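## Task

Reorient the three dice so their upward faces total 17, with each die lying flat and entirely within the mat when finished.

## Robot and tools

Robot and frame. Two arms, left_arm and right_arm, each ending in a two-finger parallel gripper. All reported hand poses, velocities and offset axes use the scene frame. Its origin is at table-top height, halfway between the nominal arm bases. +x points out over the table, +z points up, and left_arm is on the +y side. Image left and right do not follow these names. The calibrated bases are at (-0.001, +0.469, 0) m for left_arm and (-0.007, -0.385, 0) m for right_arm. On each gripper the fingers extend along its own +z and close along its own x. end_effector_position is the midpoint between the pads, and the fingertips reach 17.5 mm past it. A wrist block up to 12 cm long sticks out toward the gripper's -y and rotates with it. Reported poses may be off by a few cm, more so at long reach.

Cameras: cam_head_left, cam_head_right, cam_high, cam_low (all 504x504), plus cam_left_wrist and cam_right_wrist (896x504). Calibration is provided and accurate to within a few mm and degrees.

execute_actions(actions, cameras). actions is a list of actions. Each action is a list of 1 to 15 rows, and each row lasts one 1/30 s control step. If an action has fewer than 15 rows, its last row is held until step 15. Every row has 18 numbers in [-1, 1] covering both arms: left dx, dy, dz, rx, ry, rz, gripper position, force_limit, speed, followed by the same nine for the right arm. dx to rz are offsets measured from that arm's Hand target at the start of the action, not from the previous row. They use scene axes, and 1.0 equals 0.6 m or 180 degrees. rx, ry, rz form a single rotation vector about the hand's position. Sending the same offset twice moves the hand twice. Sending six zeros asks nothing new of that arm. The gripper numbers are absolute settings and must be repeated each time. position: +1 is fully open at 50 mm, about -0.65 brings the pads together, and -1 is used to grip. force_limit: -1 is about 20 N, 0 about 102 N, +1 about 185 N. speed: -1 is 20 mm/s, 0 is 85, +1 is 150. Both force_limit and speed begin at +1. Images are returned only for an empty actions list or when cameras names them. ["all"] gives every camera and [] gives none. An unknown camera name makes the call invalid.

move(target, speed, blend, stop_force, zero, blocking, cameras). Each hand travels in a straight line. target is either one 18-number row laid out as above or a list of up to 15 such rows. All rows are offsets from the Hand targets at the start of the move. They are not chained from one row to the next. Gripper numbers in a later row take effect on arrival there. speed is path speed in m/s, from 0.002 to 3.6, default 0.25. Turning is limited to twice that value in rad/s. It can be one number or one per target. blend is in metres and rounds corners in a list; the default 0 stops at each corner. stop_force (3 to 120 N, shared by both arms) ends an arm's path when the wrist sensor feels that much push against its motion. The arm then backs off to where it was just before the push and keeps pressing lightly. It cannot be combined with blocking=false, is unreliable while the gripper turns, and should be left out when lifting off something. zero (default true) re-zeroes the sensor before the move. blocking=false returns after about 0.5 s while the move continues. Paths do not avoid obstacles. Fast moves overshoot and hit harder. Avoid paths that pass near an arm's own base, because the elbow can swing. The result includes a "move:" line giving the ending (done, off_target, moving, held, fault) and any limits, for example limits=paced (pose clipped) or limits=held (steps withheld).

wait(seconds, 0 to 3600) lets time pass. stop() brakes a running move; the fingers are not braked. zoom_image(camera, region [x0, y0, x1, y1] in pixels, at most 504 by 504) enlarges part of the newest image from that camera. zero_wrist_force(arm: "left_arm" or "right_arm") tares that arm's wrist sensor. finished_scene(scene) ends the current scene for good, and nothing should follow it in the same reply.

Reading results. Hand target is the last commanded pose after clipping, and the next offsets count from it. The hand often stops a bit short of it. In that case send the remaining gap as an offset. object_status codes: 0 moving, 1 blocked while opening, 2 blocked while closing (a grip), 3 reached the set position or pads met (usually nothing held). After sending -1, check for 2. position_measured converts to opening as roughly (250 - position_measured) x 0.202 mm. Force_limit and speed changes only apply after the position changes by at least 0.01. Wrist force and Wrist torque are in the gripper's own axes, and a third line shows the peak since the last report. Joint torques include drive effort and noise. Tool commands shows the current gripper settings. Motor temperatures and MOTOR HOT lines warn of heating.

Limits and hazards. Orientation is clipped to within 32 degrees of the measured orientation at each step, so large turns need steps. An outside force of roughly 150 N (plus or minus 25 N) on any part of an arm causes a fault stop of 10 s. So does wrist torque of 26.3 N m or shoulder/elbow torque of 141 N m, or a joint straying beyond 0.9 degrees (wrist) or 7.5 degrees (shoulder/elbow) from its planned motion. Commanding even slightly past a firm contact can trigger this. At 85 °C a motor locks its arm for 30 to 60 s or more. A clearance check holds back commands that bring the arms close, but it is not a guarantee. Never let the arms collide or grip each other's fingers. Do not slam into the table, release dice while they are moving, drop them from a height, or let any die leave the table. A loose object may occasionally be nudged by outside disturbances. Before finishing, confirm with cameras that every die lies flat, entirely on the mat, with top faces adding to the total the task asks for.

Each tool is called by a JSON object that holds its "op" and its "data", one argument or row to a line.

## Session

{"op": "execute_actions", "data": {
  "actions": []
}}

Scene clock: 0.00 s.
left_arm: end_effector_position=(+0.4450, +0.0143, +0.1784) position_measured=3 object_status=3 end_effector_quat_wxyz=(-0.205, +0.842, +0.488, +0.105) | right_arm: end_effector_position=(+0.3745, -0.2575, +0.2771) position_measured=3 object_status=3 end_effector_quat_wxyz=(+0.200, +0.680, -0.673, -0.210)
Joint positions: left_arm=[-1.067 -0.977 1.14 -1.306 -1.381 -0.606] | right_arm=[3.613 -1.683 -1.566 -1.994 1.841 -2.743]
Joint velocities: within noise
Joint torques (N m): no reading
Motor temperatures (°C): left_arm=[20 23 23 30 35 30] | right_arm=[32 23 27 31 30 30]
Wrist force (N): no reading
Wrist torque (N m): no reading
Wrist force, peak (N): no reading
Hand target: left_arm +0.4450, +0.0143, +0.1784; -0.205, +0.842, +0.488, +0.105 | right_arm +0.3745, -0.2575, +0.2771; +0.200, +0.680, -0.673, -0.210
Tool commands: left_gripper/position=+1.0 left_gripper/force_limit=+1.0 left_gripper/speed=+1.0 right_gripper/position=+1.0 right_gripper/force_limit=+1.0 right_gripper/speed=+1.0
camera_calibration:
cam_left_wrist: T_world_to_cam=[[0.47784, 0.80191, 0.35863, -0.27747], [0.7986, -0.56662, 0.20294, -0.38125], [0.36594, 0.18943, -0.91115, 0.14485]] pos_world=[0.38404, -0.02096, 0.30886]
cam_right_wrist: T_world_to_cam=[[-0.01062, -0.99878, -0.04821, -0.22691], [-0.49842, -0.0365, 0.86616, -0.06162], [-0.86687, 0.03323, -0.49743, 0.61042]] pos_world=[0.49604, -0.24916, 0.34607]

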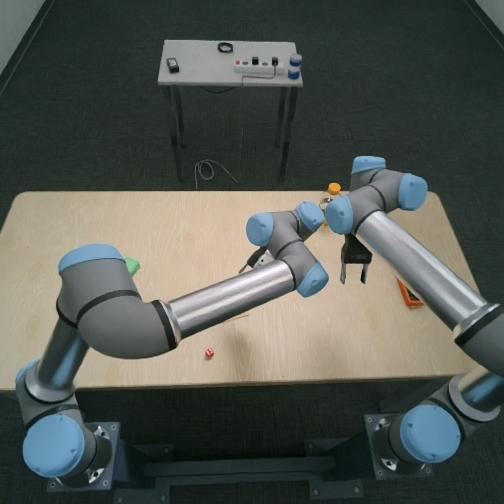

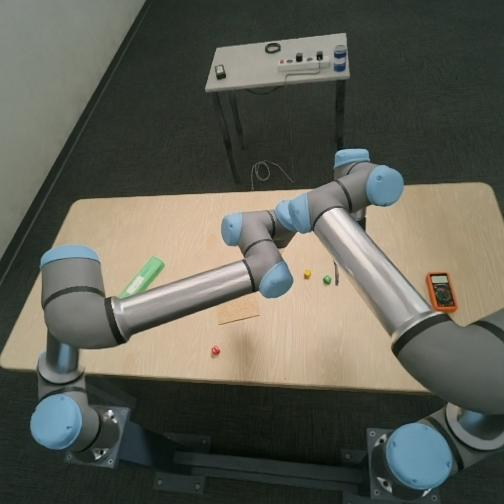

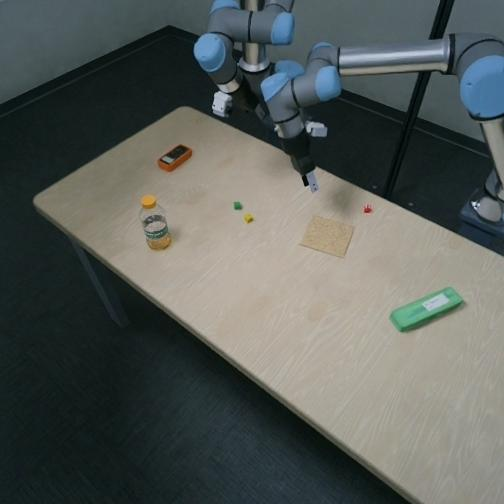

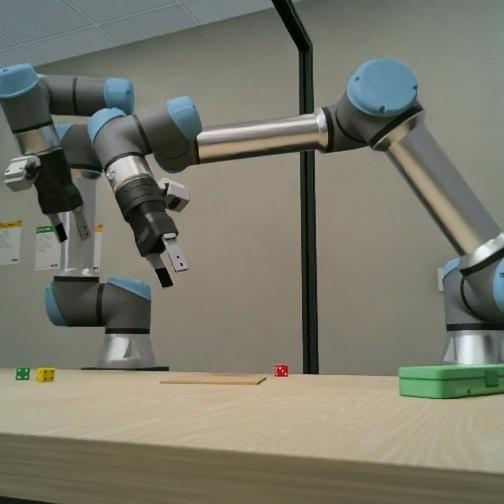

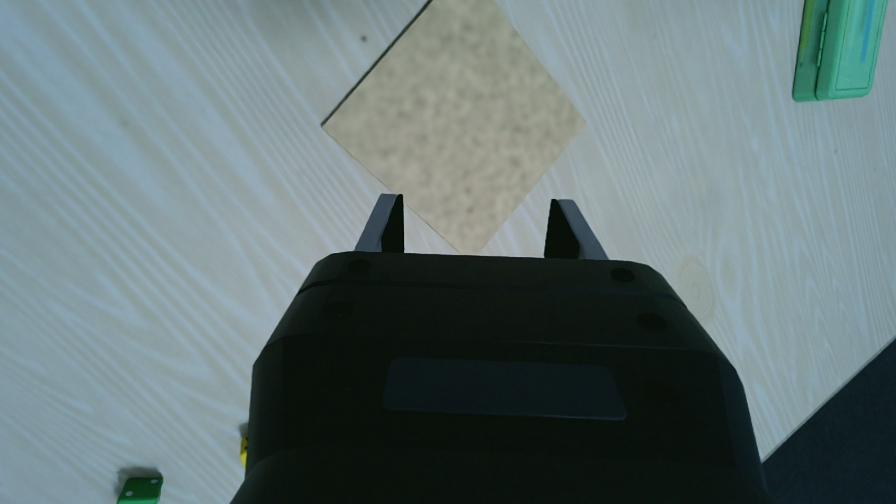

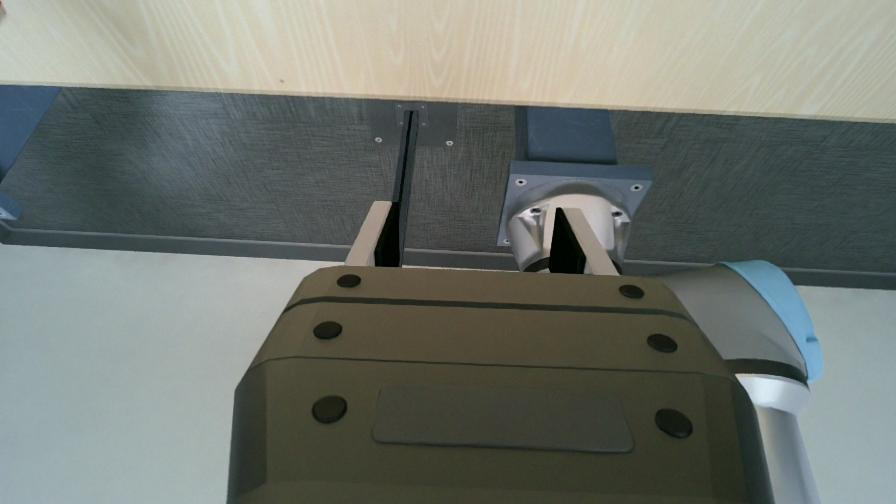

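{"op": "zoom_image", "data": {
  "camera": "cam_high",
  "region": [225, 190, 265, 230]
}}

{"op": "zoom_image", "data": {
  "camera": "cam_high",
  "region": [350, 190, 390, 230]
}}

{"op": "zoom_image", "data": {
  "camera": "cam_low",
  "region": [10, 350, 70, 390]
}}

{"op": "zoom_image", "data": {
  "camera": "cam_low",
  "region": [150, 350, 300, 390]
}}

{"op": "zoom_image", "data": {
  "camera": "cam_head_right",
  "region": [290, 255, 340, 295]
}}

{"op": "zoom_image", "data": {
  "camera": "cam_head_right",
  "region": [200, 295, 265, 360]
}}

{"op": "zoom_image", "data": {
  "camera": "cam_head_left",
  "region": [190, 300, 260, 370]
}}

{"op": "zoom_image", "data": {
  "camera": "cam_high",
  "region": [290, 170, 390, 270]
}}

Scaled by 12.600 from the camera's image (finer frame: 720x720).

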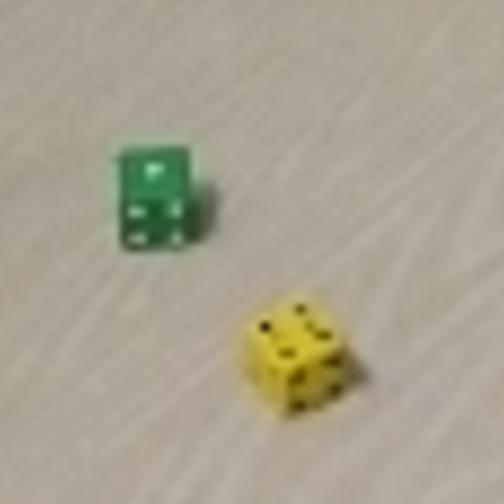

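Scaled by 12.600 from the camera's image (finer frame: 720x720).

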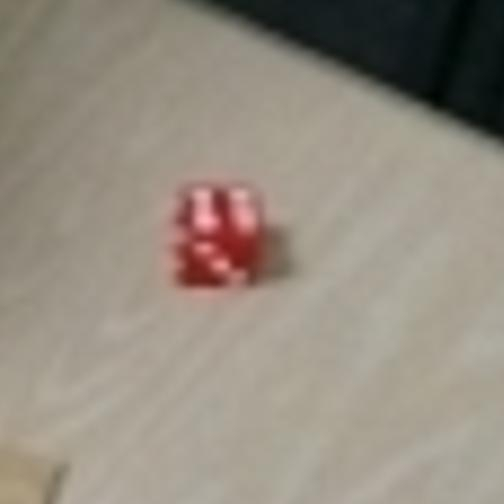

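Scaled by 8.400 from the camera's image (finer frame: 720x720).

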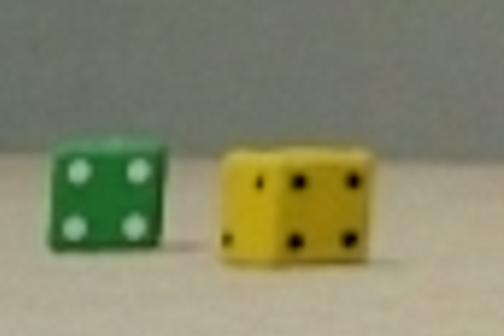

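Scaled by 3.360 from the camera's image (finer frame: 720x720).

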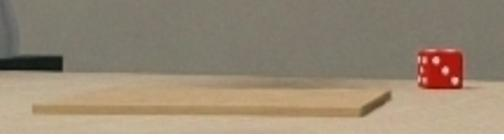

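Scaled by 10.080 from the camera's image (finer frame: 720x720).

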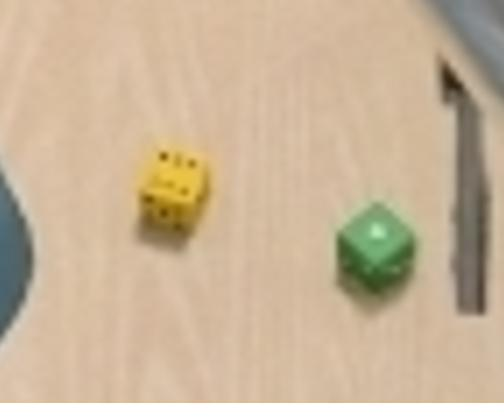

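Scaled by 7.754 from the camera's image (finer frame: 720x720).

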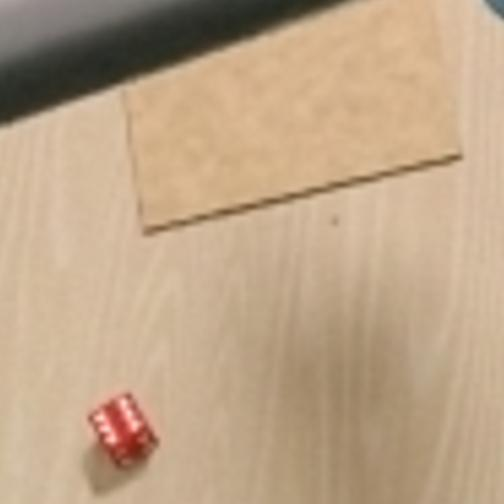

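Scaled by 7.200 from the camera's image (finer frame: 720x720).

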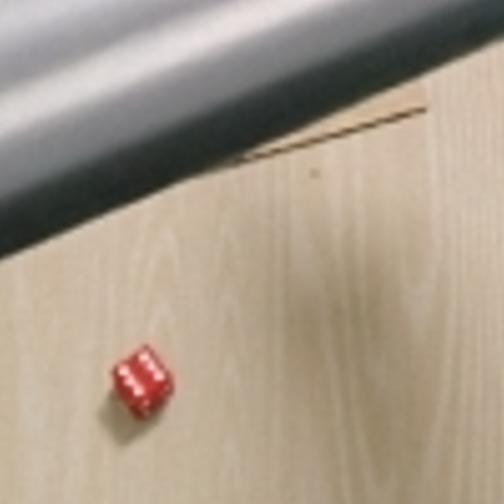

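Scaled by 5.040 from the camera's image (finer frame: 720x720).

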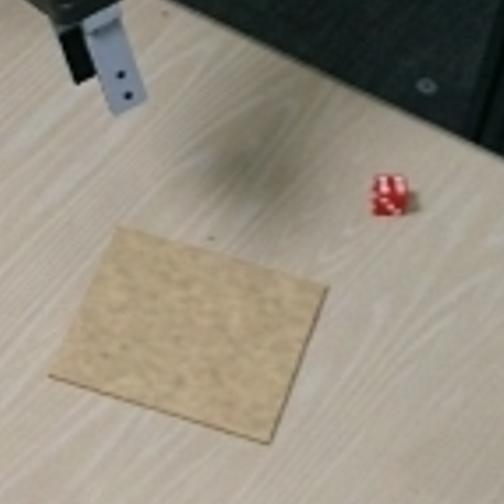

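{"op": "move", "data": {
  "target": [-0.29,0.281,0.035,-0.148,-0.003,-0.018,1,1,1,0.276,0.2125,-0.128,0,-0.187,0,1,1,1],
  "speed": 0.4,
  "cameras": ["cam_left_wrist","cam_right_wrist","cam_head_right"]
}}

Scene clock: 13.07 s.
left_arm: end_effector_position=(+0.2710, +0.1828, +0.1993) position_measured=3 object_status=3 end_effector_quat_wxyz=(+0.000, +0.879, +0.476, +0.000) | right_arm: end_effector_position=(+0.5400, -0.1300, +0.2004) position_measured=3 object_status=3 end_effector_quat_wxyz=(-0.003, +0.712, -0.703, -0.005)
Joint positions: left_arm=[-1.136 -1.814 2.116 -1.872 -1.572 -0.576] | right_arm=[3.785 -1.839 -1.595 -1.272 1.581 -2.5]
Joint torques (N m): left_arm=[-11.63 -21.97 -11.68 -5.7 1.64 -2.72] | right_arm=[11.25 27.14 30.48 5.4 -1.52 1.39]
Wrist force (N): left_arm=[-0.6 1.6 -1.0] | right_arm=[-0.4 -1.6 -0.5]
Wrist torque (N m): left_arm=[0.20 0.05 0.01] | right_arm=[-0.24 0.08 0.01]
Wrist force, peak (N): left_arm=[-0.6 2.3 -0.9] | right_arm=[-1.5 -2.3 0.1]
Hand target: left_arm +0.2710, +0.1829, +0.1994; +0.000, +0.879, +0.476, +0.000 | right_arm +0.5401, -0.1300, +0.2003; -0.003, +0.712, -0.703, -0.004
Off the commanded pose: left_arm 0.000 m, 0 deg | right_arm 0.000 m, 0 deg.
move: done
cam_left_wrist: T_world_to_cam=[[0.52388, 0.85133, -0.02806, -0.2815], [0.76607, -0.4565, 0.45249, -0.2122], [0.37241, -0.25854, -0.89133, 0.27185]] pos_world=[0.20879, 0.21306, 0.33043]
cam_right_wrist: T_world_to_cam=[[0.01787, -0.99878, -0.04601, -0.11733], [-0.8949, -0.03651, 0.44478, 0.3906], [-0.44591, 0.03323, -0.89446, 0.56377]] pos_world=[0.60304, -0.12166, 0.32514]
Images, in order (width x height): cam_head_right 504x504, cam_left_wrist 896x504, cam_right_wrist 896x504.

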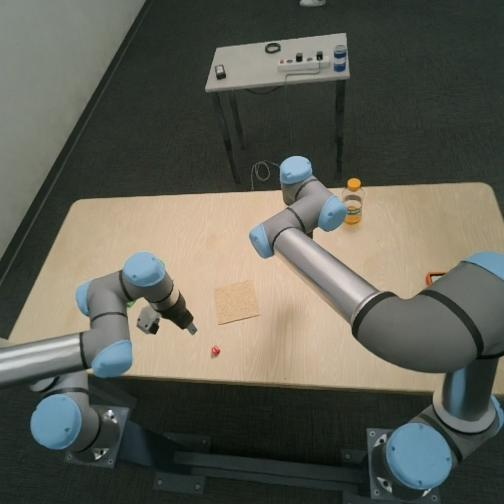

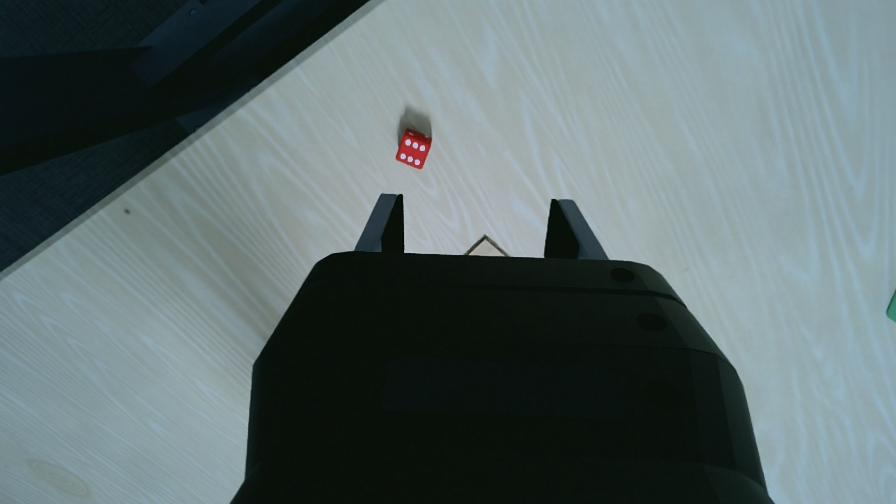

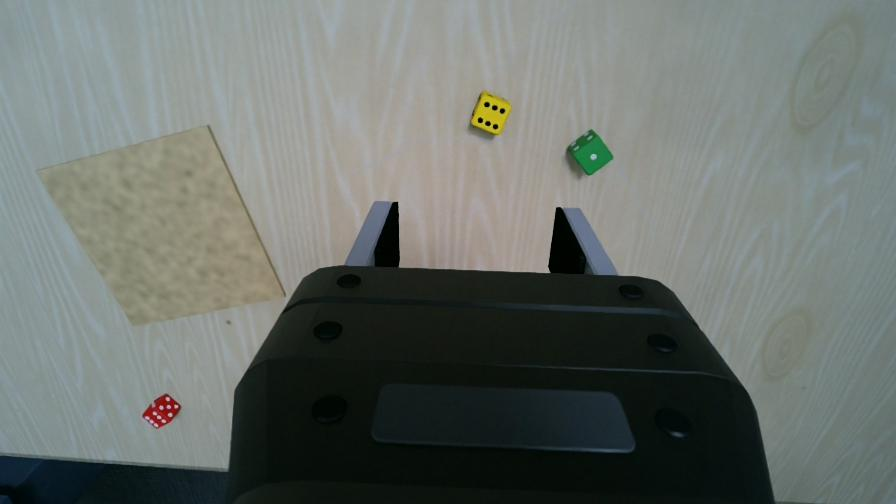

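{"op": "zoom_image", "data": {
  "camera": "cam_right_wrist",
  "region": [450, 80, 630, 190]
}}

{"op": "zoom_image", "data": {
  "camera": "cam_left_wrist",
  "region": [370, 90, 470, 190]
}}

{"op": "zoom_image", "data": {
  "camera": "cam_head_right",
  "region": [205, 270, 270, 335]
}}

Scaled by 2.800 from the camera's image (finer frame: 1280x720).

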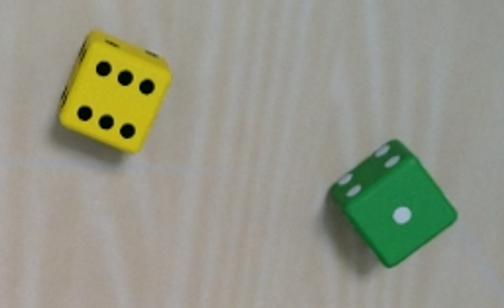

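Scaled by 5.040 from the camera's image (finer frame: 1280x720).

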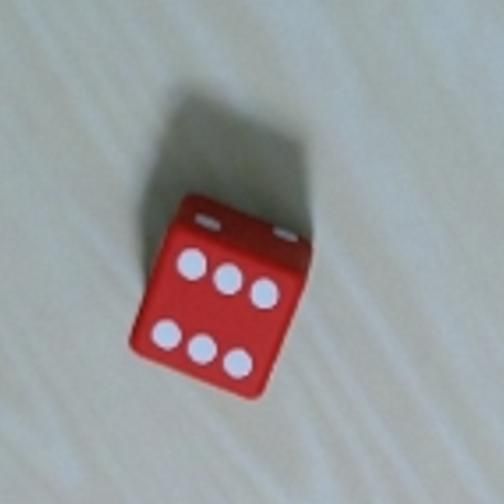

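Scaled by 7.754 from the camera's image (finer frame: 720x720).

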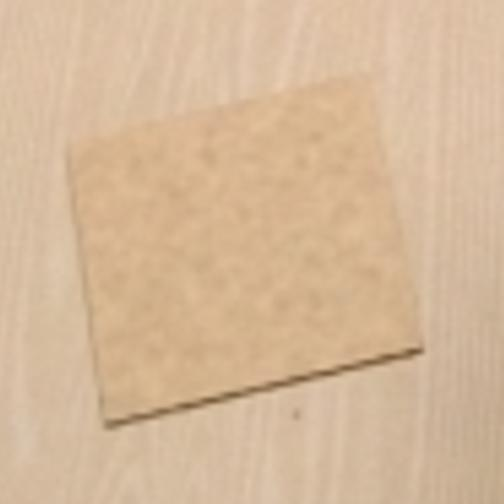

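{"op": "move", "data": {
  "target": [-0.019,-0.0675,-0.232,0,0,-0.086,1,1,1,0.025,-0.195,-0.184,0.0915,0.1797,-0.2903,1,1,1],
  "speed": 0.4,
  "cameras": ["cam_left_wrist","cam_right_wrist"]
}}

{"op": "zoom_image", "data": {
  "camera": "cam_right_wrist",
  "region": [380, 120, 580, 280]
}}

{"op": "zoom_image", "data": {
  "camera": "cam_left_wrist",
  "region": [380, 120, 580, 280]
}}

Scene clock: 24.57 s.
left_arm: end_effector_position=(+0.2596, +0.1424, +0.0603) position_measured=3 object_status=3 end_effector_quat_wxyz=(+0.000, +0.935, +0.354, +0.000) | right_arm: end_effector_position=(+0.5551, -0.2469, +0.0900) position_measured=3 object_status=3 end_effector_quat_wxyz=(-0.086, -0.299, +0.905, +0.289)
Joint positions: left_arm=[-1.203 -1.548 2.3 -2.322 -1.571 -0.373] | right_arm=[3.363 -2.074 -1.627 -1.266 2.134 -2.051]
Joint torques (N m): left_arm=[-11.5 -9.19 -7.56 -5.79 -2.17 2.44] | right_arm=[-13.38 35.59 10.91 4.69 2.92 1.61]
Wrist force (N): left_arm=[-0.3 1.8 -0.7] | right_arm=[0.0 0.2 -0.4]
Wrist torque (N m): left_arm=[0.23 0.06 -0.13] | right_arm=[0.00 -0.05 0.03]
Wrist force, peak (N): left_arm=[-0.1 1.9 -1.2] | right_arm=[-1.4 -0.9 -0.9]
Hand target: left_arm +0.2596, +0.1424, +0.0602; +0.000, +0.935, +0.354, +0.000 | right_arm +0.5551, -0.2470, +0.0899; -0.086, -0.299, +0.905, +0.289
Off the commanded pose: left_arm 0.000 m, 0 deg | right_arm 0.000 m, 0 deg.
move: done
cam_left_wrist: T_world_to_cam=[[0.73196, 0.68077, -0.02815, -0.27473], [0.61652, -0.64416, 0.45272, -0.09341], [0.29007, -0.34873, -0.89121, 0.17591]] pos_world=[0.20766, 0.18821, 0.19133]
cam_right_wrist: T_world_to_cam=[[-0.8145, -0.57818, -0.04794, 0.32662], [-0.31092, 0.36525, 0.87745, 0.18499], [-0.48981, 0.72959, -0.47727, 0.63445]] pos_world=[0.63431, -0.34161, 0.15615]

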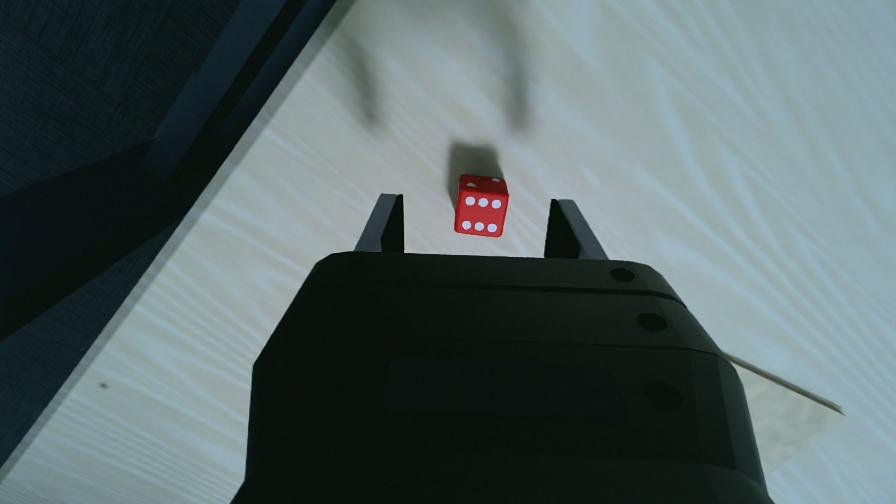

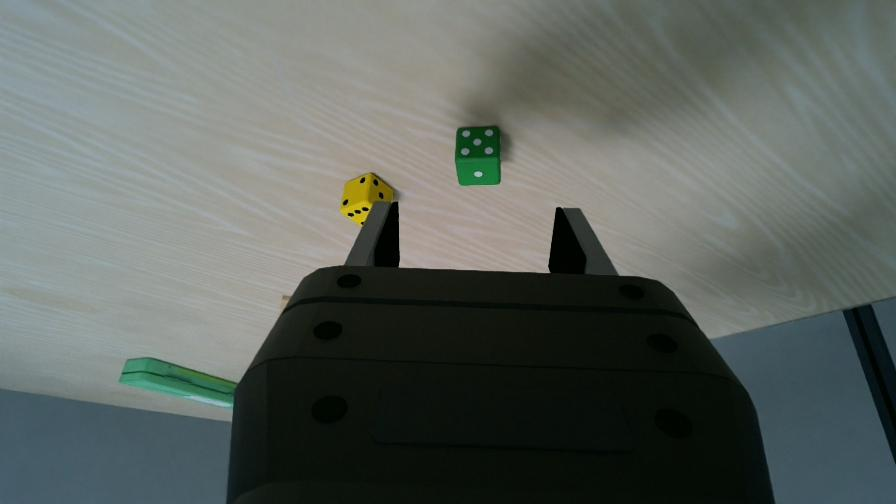

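Scaled by 2.520 from the camera's image (finer frame: 1280x720).

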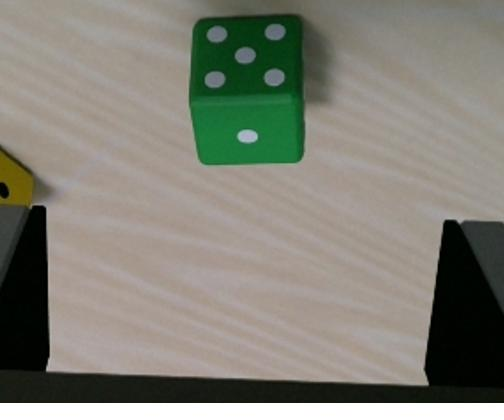

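Scaled by 2.520 from the camera's image (finer frame: 1280x720).

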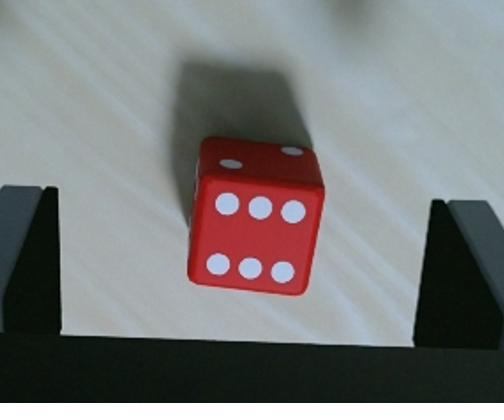

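{"op": "move", "data": {
  "target": [0.004,-0.0007,-0.0628,0,0,-0.028,1,1,1,-0.0425,0.0647,-0.1058,0,0,0,1,1,1],
  "speed": 0.06,
  "stop_force": 6,
  "cameras": ["cam_left_wrist","cam_right_wrist"]
}}

Scene clock: 29.07 s.
left_arm: end_effector_position=(+0.2620, +0.1420, +0.0225) position_measured=3 object_status=3 end_effector_quat_wxyz=(+0.000, +0.950, +0.312, +0.000) | right_arm: end_effector_position=(+0.5296, -0.2082, +0.0265) position_measured=3 object_status=3 end_effector_quat_wxyz=(-0.086, -0.299, +0.905, +0.289)
Joint positions: left_arm=[-1.198 -1.455 2.338 -2.453 -1.571 -0.28] | right_arm=[3.433 -2.124 -1.759 -1.038 2.151 -1.968]
Joint torques (N m): left_arm=[12.07 -9.72 -5.28 -5.77 -1.93 2.71] | right_arm=[10.63 35.17 8.11 4.71 2.91 1.52]
Wrist force (N): left_arm=[-0.2 1.6 -0.9] | right_arm=[0.0 0.3 0.1]
Wrist torque (N m): left_arm=[0.24 0.03 -0.13] | right_arm=[0.05 -0.06 -0.04]
Wrist force, peak (N): left_arm=[-0.3 1.9 -1.0] | right_arm=[-0.3 0.3 0.8]
Hand target: left_arm +0.2620, +0.1420, +0.0225; +0.000, +0.950, +0.312, +0.000 | right_arm +0.5296, -0.2082, +0.0265; -0.086, -0.299, +0.905, +0.289
Off the commanded pose: left_arm 0.000 m, 0 deg | right_arm 0.000 m, 0 deg.
move: done
cam_left_wrist: T_world_to_cam=[[0.78901, 0.61373, -0.02814, -0.28265], [0.55746, -0.69591, 0.45272, -0.05517], [0.25827, -0.37289, -0.89121, 0.15317]] pos_world=[0.21421, 0.19219, 0.15353]
cam_right_wrist: T_world_to_cam=[[-0.81483, -0.57773, -0.04777, 0.32542], [-0.31042, 0.36524, 0.87763, 0.21837], [-0.48958, 0.72995, -0.47695, 0.56327]] pos_world=[0.60871, -0.30291, 0.09255]

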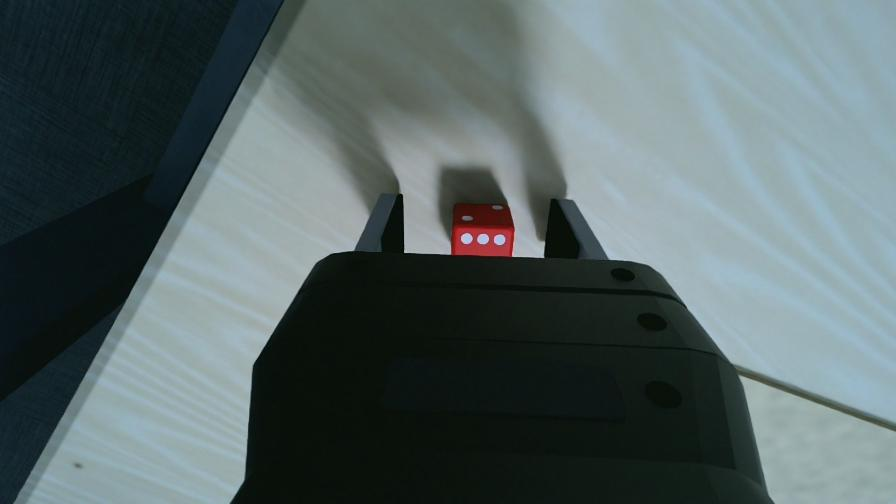

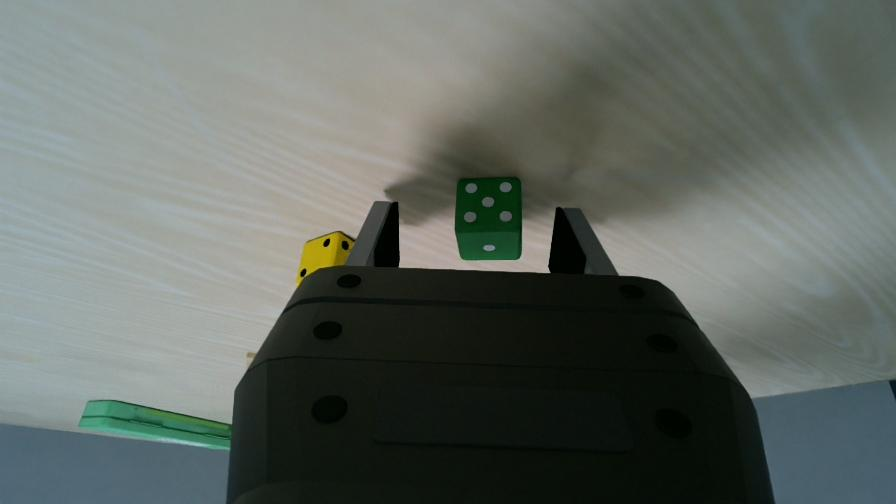

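{"op": "execute_actions", "data": {
  "actions": [
    [[0,0,0,0,0,0,-1,-0.9,-1,0,0,0,0,0,0,-1,-0.9,-1]],
    [[0,0,0,0,0,0,-1,-0.9,-1,0,0,0,0,0,0,-1,-0.9,-1]],
    [[0,0,0,0,0,0,-1,-0.9,-1,0,0,0,0,0,0,-1,-0.9,-1]],
    [[0,0,0,0,0,0,-1,-0.9,-1,0,0,0,0,0,0,-1,-0.9,-1]]
  ]
}}

Scene clock: 32.07 s.
left_arm: end_effector_position=(+0.2620, +0.1420, +0.0225) position_measured=153 object_status=2 end_effector_quat_wxyz=(+0.000, +0.950, +0.312, +0.000) | right_arm: end_effector_position=(+0.5296, -0.2082, +0.0265) position_measured=153 object_status=2 end_effector_quat_wxyz=(-0.086, -0.299, +0.905, +0.289)
Joint positions: left_arm=[-1.198 -1.455 2.338 -2.453 -1.571 -0.28] | right_arm=[3.433 -2.124 -1.759 -1.038 2.151 -1.968]
Joint torques (N m): left_arm=[11.34 -9.53 -5.53 -5.64 -1.81 2.59] | right_arm=[10.65 34.46 8.62 4.67 2.51 1.34]
Wrist force (N): left_arm=[-0.1 1.4 -0.5] | right_arm=[0.1 0.8 -1.0]
Wrist torque (N m): left_arm=[0.21 0.01 -0.14] | right_arm=[0.05 0.00 -0.03]
Wrist force, peak (N): left_arm=[-0.3 1.7 -1.0] | right_arm=[0.2 1.1 -1.1]
Hand target: left_arm +0.2620, +0.1420, +0.0225; +0.000, +0.950, +0.312, +0.000 | right_arm +0.5296, -0.2082, +0.0265; -0.086, -0.299, +0.905, +0.289
Off the commanded pose: left_arm 0.000 m, 0 deg | right_arm 0.000 m, 0 deg.

{"op": "move", "data": {
  "target": [
    [0,0,0.13,0,0,0,-1,-0.9,-1,0,0,0.2,0,0,0,-1,-0.9,-1],
    [0.325,0.002,0.13,0,0,0,-1,-0.9,-1,-0.283,0.147,0.239,-0.2368,-0.4574,0.2285,-1,-0.9,-1],
    [0.325,0.002,0.025,0,0,0,-1,-0.9,-1,-0.283,0.147,0.239,-0.2368,-0.4574,0.2285,-1,-0.9,-1]
  ],
  "speed": [0.25,0.4,0.15],
  "blend": [0.03,0.02,0],
  "cameras": ["cam_head_right","cam_left_wrist","cam_right_wrist","cam_low"]
}}

Scene clock: 40.23 s.
left_arm: end_effector_position=(+0.4570, +0.1432, +0.0376) position_measured=153 object_status=2 end_effector_quat_wxyz=(+0.000, +0.950, +0.312, +0.000) | right_arm: end_effector_position=(+0.3598, -0.1200, +0.1699) position_measured=153 object_status=2 end_effector_quat_wxyz=(-0.326, +0.627, -0.628, +0.326)
Joint positions: left_arm=[-0.839 -1.199 1.93 -2.301 -1.571 0.079] | right_arm=[4.622 -1.305 -2.579 -0.717 0.616 -1.706]
Joint torques (N m): left_arm=[11.67 -22.4 -7.94 -5.62 -1.53 2.73] | right_arm=[11.6 17.63 8.67 0.4 -3.61 1.28]
Wrist force (N): left_arm=[-0.6 1.6 -1.1] | right_arm=[-1.6 -2.9 -0.8]
Wrist torque (N m): left_arm=[0.18 0.07 -0.14] | right_arm=[-0.55 0.18 -0.23]
Wrist force, peak (N): left_arm=[-0.2 1.4 -2.4] | right_arm=[-1.6 -3.2 -0.8]
Hand target: left_arm +0.4570, +0.1432, +0.0375; +0.000, +0.950, +0.312, +0.000 | right_arm +0.3598, -0.1200, +0.1699; -0.326, +0.627, -0.628, +0.326
Off the commanded pose: left_arm 0.000 m, 0 deg | right_arm 0.000 m, 0 deg.
move: done
cam_left_wrist: T_world_to_cam=[[0.78901, 0.61373, -0.02814, -0.43682], [0.55746, -0.69591, 0.45272, -0.16992], [0.25827, -0.37289, -0.89121, 0.1168]] pos_world=[0.40921, 0.19339, 0.16873]
cam_right_wrist: T_world_to_cam=[[0.03033, -0.99941, -0.01612, -0.11517], [-0.87759, -0.01891, -0.47904, 0.39599], [0.47845, 0.02868, -0.87764, 0.11976]] pos_world=[0.29371, -0.11105, 0.29295]
Images, in order (width x height): cam_head_right 504x504, cam_low 504x504, cam_left_wrist 896x504, cam_right_wrist 896x504.

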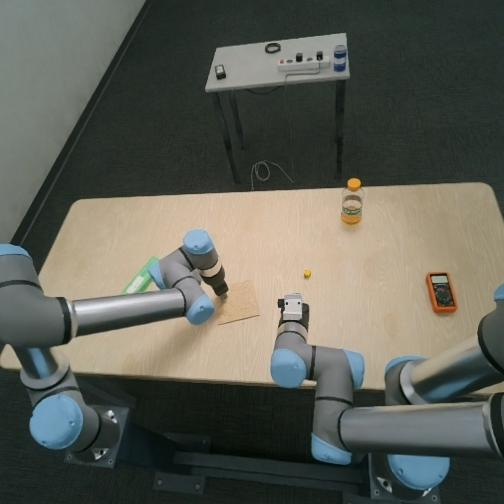

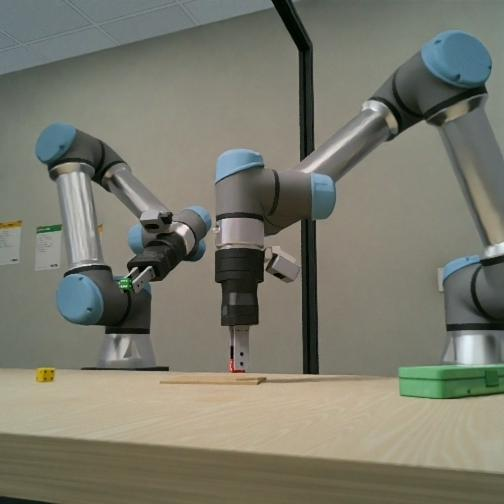

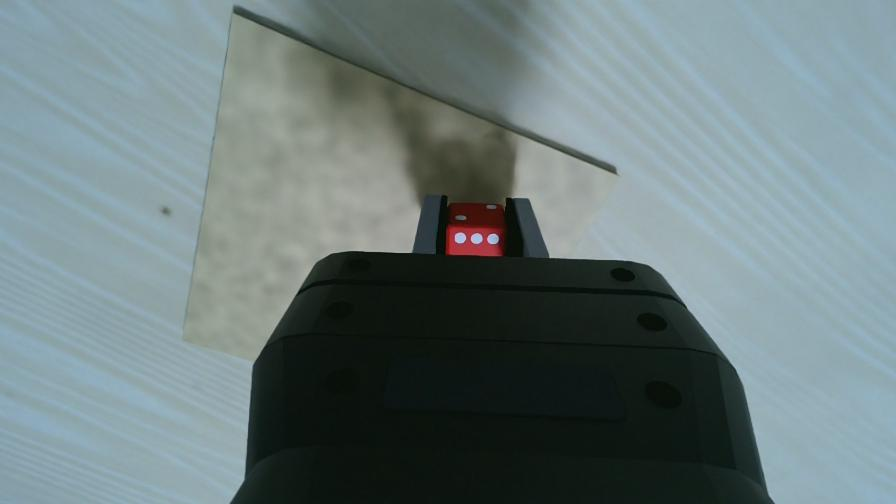

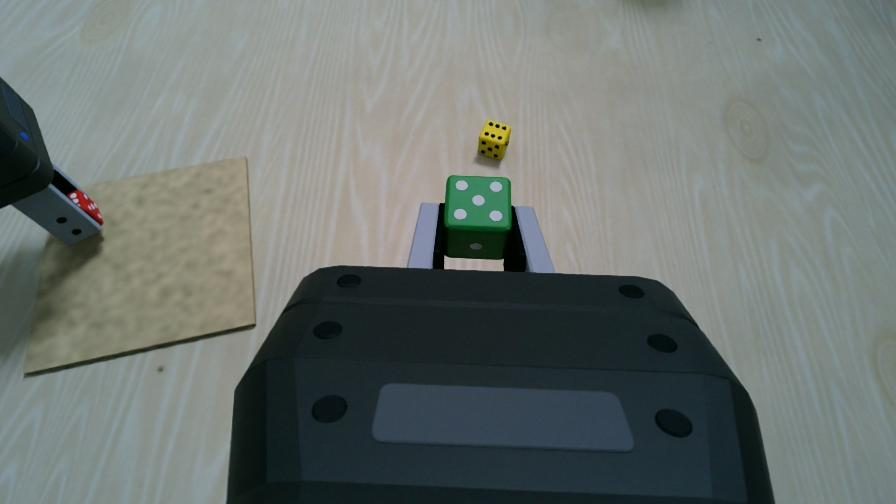

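{"op": "move", "data": {
  "target": [0,0,-0.025,0,0,0,-1,-0.9,-1,0,0,0,0,0,0,-1,-0.9,-1],
  "speed": 0.02,
  "stop_force": 4
}}

{"op": "execute_actions", "data": {
  "actions": [
    [[0,0,0,0,0,0,0.2,-0.9,-1,0,0,0,0,0,0,-1,-0.9,-1]],
    [[0,0,0,0,0,0,0.2,-0.9,-1,0,0,0,0,0,0,-1,-0.9,-1]]
  ]
}}

{"op": "move", "data": {
  "target": [
    [0,0,0.2,0,0,0,0.2,-0.9,-1,0,0,0,0,0,0,-1,-0.9,-1],
    [-0.1,0.25,0.3,0,0,0,0.2,-0.9,-1,0.07,0.311,-0.18,0,0,0,-1,-0.9,-1]
  ],
  "speed": [0.2,0.3],
  "blend": [0.02,0],
  "cameras": ["cam_high","cam_right_wrist","cam_left_wrist"]
}}

Scene clock: 44.33 s.
left_arm: end_effector_position=(+0.4570, +0.1432, +0.0269) position_measured=153 object_status=2 end_effector_quat_wxyz=(+0.000, +0.950, +0.312, +0.000) | right_arm: end_effector_position=(+0.3598, -0.1200, +0.1699) position_measured=153 object_status=2 end_effector_quat_wxyz=(-0.326, +0.627, -0.628, +0.326)
Joint positions: left_arm=[-0.839 -1.181 1.939 -2.328 -1.571 0.079] | right_arm=[4.622 -1.305 -2.579 -0.718 0.616 -1.706]
Joint torques (N m): left_arm=[4.83 -45.26 -30.1 -0.36 1.12 2.49] | right_arm=[11.96 17.57 9.97 0.5 -3.58 1.46]
Wrist force (N): left_arm=[-0.3 1.5 -2.8] | right_arm=[-1.7 -2.7 -0.9]
Wrist torque (N m): left_arm=[0.12 0.00 -0.13] | right_arm=[-0.51 0.20 -0.23]
Wrist force, peak (N): left_arm=[-3.2 -14.7 -41.3] | right_arm=[-1.7 -3.1 -1.1]
Hand target: left_arm +0.4570, +0.1432, +0.0269; +0.000, +0.950, +0.312, +0.000 (not the last commanded pose) | right_arm +0.3598, -0.1200, +0.1699; -0.326, +0.627, -0.628, +0.326
Off the commanded pose: left_arm 0.004 m, 0 deg | right_arm 0.000 m, 0 deg.
move: contact (left_arm)

Scene clock: 45.53 s.
left_arm: end_effector_position=(+0.4570, +0.1432, +0.0269) position_measured=123 object_status=3 end_effector_quat_wxyz=(+0.000, +0.950, +0.312, +0.000) | right_arm: end_effector_position=(+0.3598, -0.1200, +0.1699) position_measured=153 object_status=2 end_effector_quat_wxyz=(-0.326, +0.627, -0.628, +0.326)
Joint positions: left_arm=[-0.839 -1.181 1.939 -2.328 -1.571 0.079] | right_arm=[4.622 -1.305 -2.579 -0.718 0.616 -1.706]
Joint torques (N m): left_arm=[-0.07 -45.01 -30.19 -2.52 1.1 2.44] | right_arm=[11.16 18.03 9.41 0.38 -3.52 1.31]
Wrist force (N): left_arm=[-0.2 1.3 -0.8] | right_arm=[-1.5 -3.0 -0.9]
Wrist torque (N m): left_arm=[0.12 0.03 -0.14] | right_arm=[-0.57 0.17 -0.24]
Wrist force, peak (N): left_arm=[-0.4 1.3 -2.7] | right_arm=[-1.8 -3.0 -0.9]
Hand target: left_arm +0.4570, +0.1432, +0.0269; +0.000, +0.950, +0.312, +0.000 | right_arm +0.3598, -0.1200, +0.1699; -0.326, +0.627, -0.628, +0.326
Off the commanded pose: left_arm 0.000 m, 0 deg | right_arm 0.000 m, 0 deg.

Scene clock: 47.77 s.
left_arm: end_effector_position=(+0.3970, +0.2931, +0.2069) position_measured=123 object_status=3 end_effector_quat_wxyz=(+0.000, +0.950, +0.312, +0.000) | right_arm: end_effector_position=(+0.4017, +0.0665, +0.0619) position_measured=153 object_status=2 end_effector_quat_wxyz=(-0.326, +0.627, -0.628, +0.326)
Joint positions: left_arm=[-0.708 -1.712 2.015 -1.874 -1.571 0.209] | right_arm=[4.565 -2.049 -2.184 -0.288 0.624 -1.804]
Joint torques (N m): left_arm=[10.64 -29.2 -12.96 -0.4 -1.96 2.69] | right_arm=[-12.14 25.32 20.17 5.29 -0.57 -1.79]
Wrist force (N): left_arm=[-0.2 1.4 -0.6] | right_arm=[-1.8 -3.5 -1.3]
Wrist torque (N m): left_arm=[0.13 0.00 -0.13] | right_arm=[-0.66 0.18 -0.18]
Wrist force, peak (N): left_arm=[-0.8 2.8 -1.4] | right_arm=[-2.8 -3.3 -0.6]
Hand target: left_arm +0.3970, +0.2932, +0.2069; +0.000, +0.950, +0.312, +0.000 | right_arm +0.4018, +0.0666, +0.0619; -0.326, +0.627, -0.628, +0.326
Off the commanded pose: left_arm 0.000 m, 0 deg | right_arm 0.000 m, 0 deg.
move: done
cam_left_wrist: T_world_to_cam=[[0.78907, 0.61366, -0.02818, -0.47677], [0.55742, -0.69596, 0.45267, -0.10877], [0.25817, -0.3729, -0.89123, 0.339]] pos_world=[0.34931, 0.34329, 0.33793]
cam_right_wrist: T_world_to_cam=[[0.0302, -0.99942, -0.01608, 0.06824], [-0.87759, -0.01881, -0.47904, 0.38459], [0.47846, 0.02858, -0.87765, -0.00032]] pos_world=[0.33561, 0.07545, 0.18505]
Images, in order (width x height): cam_high 504x504, cam_left_wrist 896x504, cam_right_wrist 896x504.

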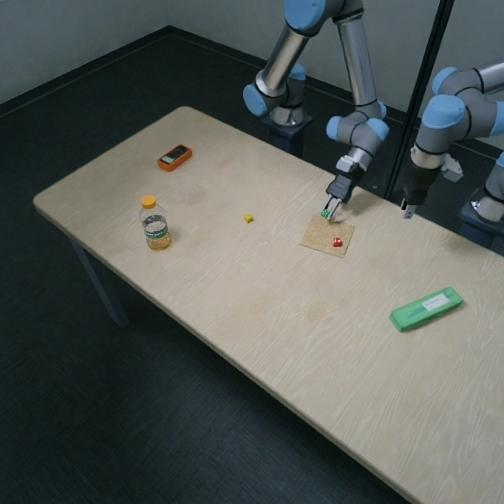

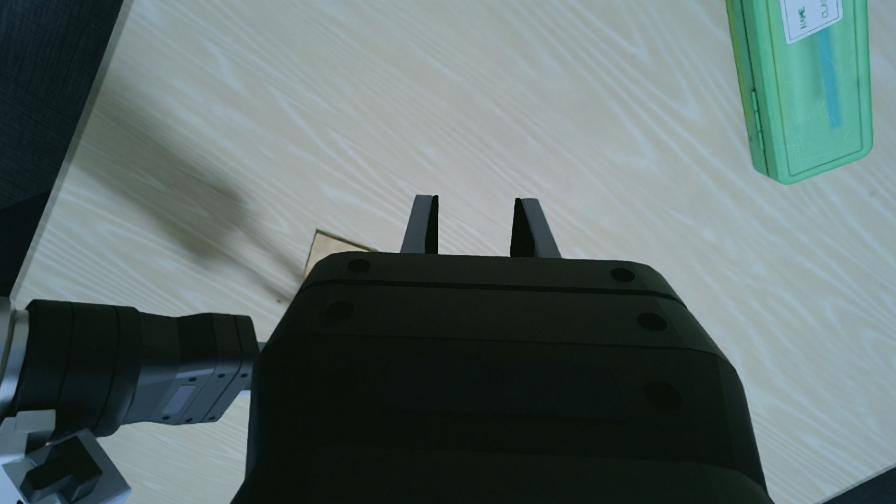

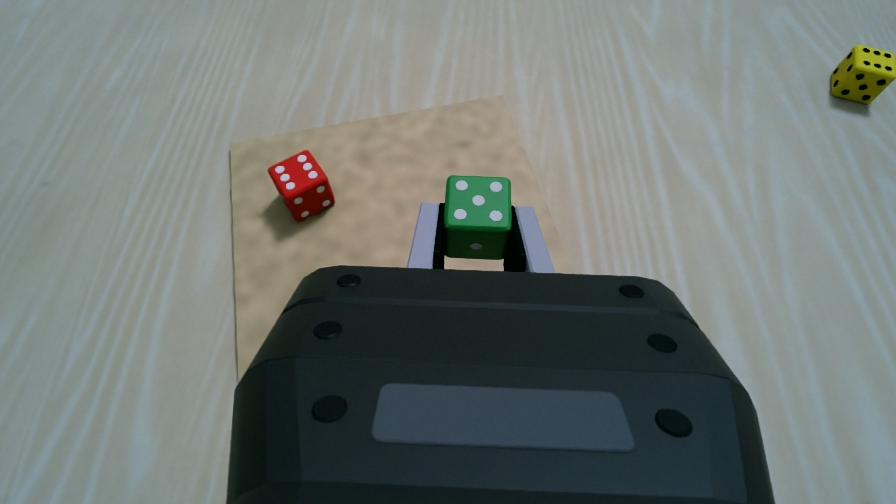

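{"op": "move", "data": {
  "target": [0,0,0,0,0,0,0.2,-0.9,-1,0,0,-0.045,0,0,0,-1,-0.9,-1],
  "speed": 0.12,
  "stop_force": 8
}}

{"op": "move", "data": {
  "target": [0,0,0,0,0,0,0.2,-0.9,-1,0,0,-0.025,0,0,0,-1,-0.9,-1],
  "speed": 0.008,
  "stop_force": 3,
  "cameras": ["cam_low","cam_right_wrist"]
}}

Scene clock: 50.33 s.
left_arm: end_effector_position=(+0.3970, +0.2932, +0.2069) position_measured=123 object_status=3 end_effector_quat_wxyz=(+0.000, +0.950, +0.312, +0.000) | right_arm: end_effector_position=(+0.4017, +0.0666, +0.0349) position_measured=153 object_status=2 end_effector_quat_wxyz=(-0.326, +0.627, -0.628, +0.326)
Joint positions: left_arm=[-0.708 -1.712 2.015 -1.873 -1.571 0.209] | right_arm=[4.565 -2.12 -2.187 -0.215 0.624 -1.804]
Joint torques (N m): left_arm=[12.02 -28.61 -12.91 -0.36 -1.94 2.65] | right_arm=[-6.09 26.76 16.71 5.6 -3.63 -1.47]
Wrist force (N): left_arm=[-0.3 1.3 -0.3] | right_arm=[-1.9 -3.4 -1.0]
Wrist torque (N m): left_arm=[0.11 0.02 -0.12] | right_arm=[-0.62 0.18 -0.19]
Wrist force, peak (N): left_arm=[-0.2 1.8 -0.5] | right_arm=[-1.9 -4.2 -1.3]
Hand target: left_arm +0.3970, +0.2932, +0.2069; +0.000, +0.950, +0.312, +0.000 | right_arm +0.4018, +0.0666, +0.0349; -0.326, +0.627, -0.628, +0.326
Off the commanded pose: left_arm 0.000 m, 0 deg | right_arm 0.000 m, 0 deg.
move: done

Scene clock: 52.80 s.
left_arm: end_effector_position=(+0.3970, +0.2932, +0.2069) position_measured=123 object_status=3 end_effector_quat_wxyz=(+0.000, +0.950, +0.312, +0.000) | right_arm: end_effector_position=(+0.4018, +0.0666, +0.0241) position_measured=153 object_status=2 end_effector_quat_wxyz=(-0.326, +0.627, -0.628, +0.326)
Joint positions: left_arm=[-0.708 -1.712 2.015 -1.873 -1.571 0.209] | right_arm=[4.565 -2.148 -2.187 -0.186 0.624 -1.804]
Joint torques (N m): left_arm=[10.76 -28.33 -12.78 -0.39 -2.03 2.49] | right_arm=[-12.36 46.99 8.56 0.37 -0.22 0.48]
Wrist force (N): left_arm=[-0.1 1.7 -0.2] | right_arm=[-1.5 -5.4 -2.4]
Wrist torque (N m): left_arm=[0.17 -0.02 -0.13] | right_arm=[-0.68 0.18 -0.20]
Wrist force, peak (N): left_arm=[-0.4 1.8 -0.4] | right_arm=[0.3 -10.5 -10.6]
Hand target: left_arm +0.3970, +0.2932, +0.2069; +0.000, +0.950, +0.312, +0.000 | right_arm +0.4018, +0.0666, +0.0241; -0.326, +0.627, -0.628, +0.326 (not the last commanded pose)
Off the commanded pose: left_arm 0.000 m, 0 deg | right_arm 0.004 m, 0 deg.
move: contact (right_arm)
cam_right_wrist: T_world_to_cam=[[0.03025, -0.99941, -0.01617, 0.06783], [-0.87759, -0.01881, -0.47904, 0.36657], [0.47846, 0.02868, -0.87764, -0.03356]] pos_world=[0.33571, 0.07565, 0.14725]

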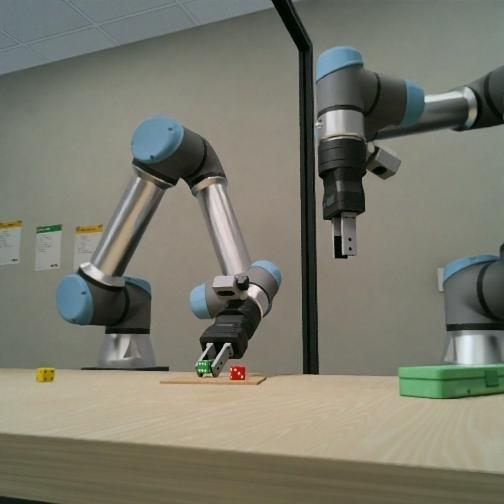

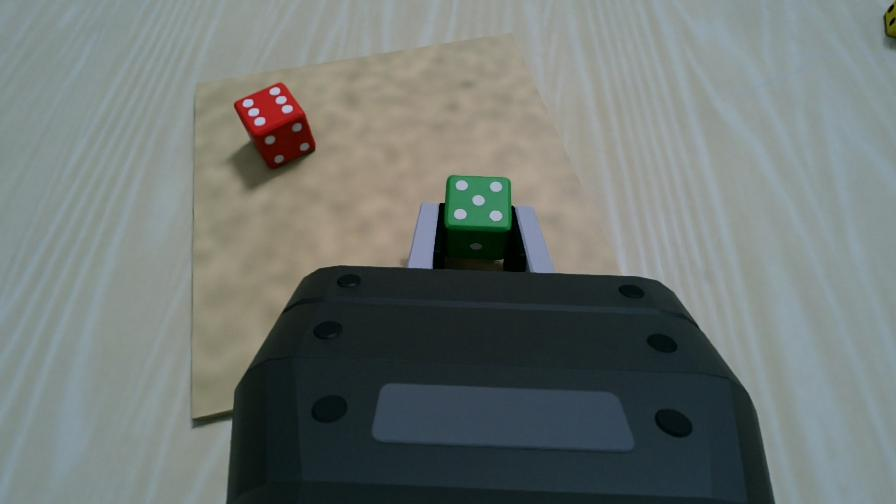

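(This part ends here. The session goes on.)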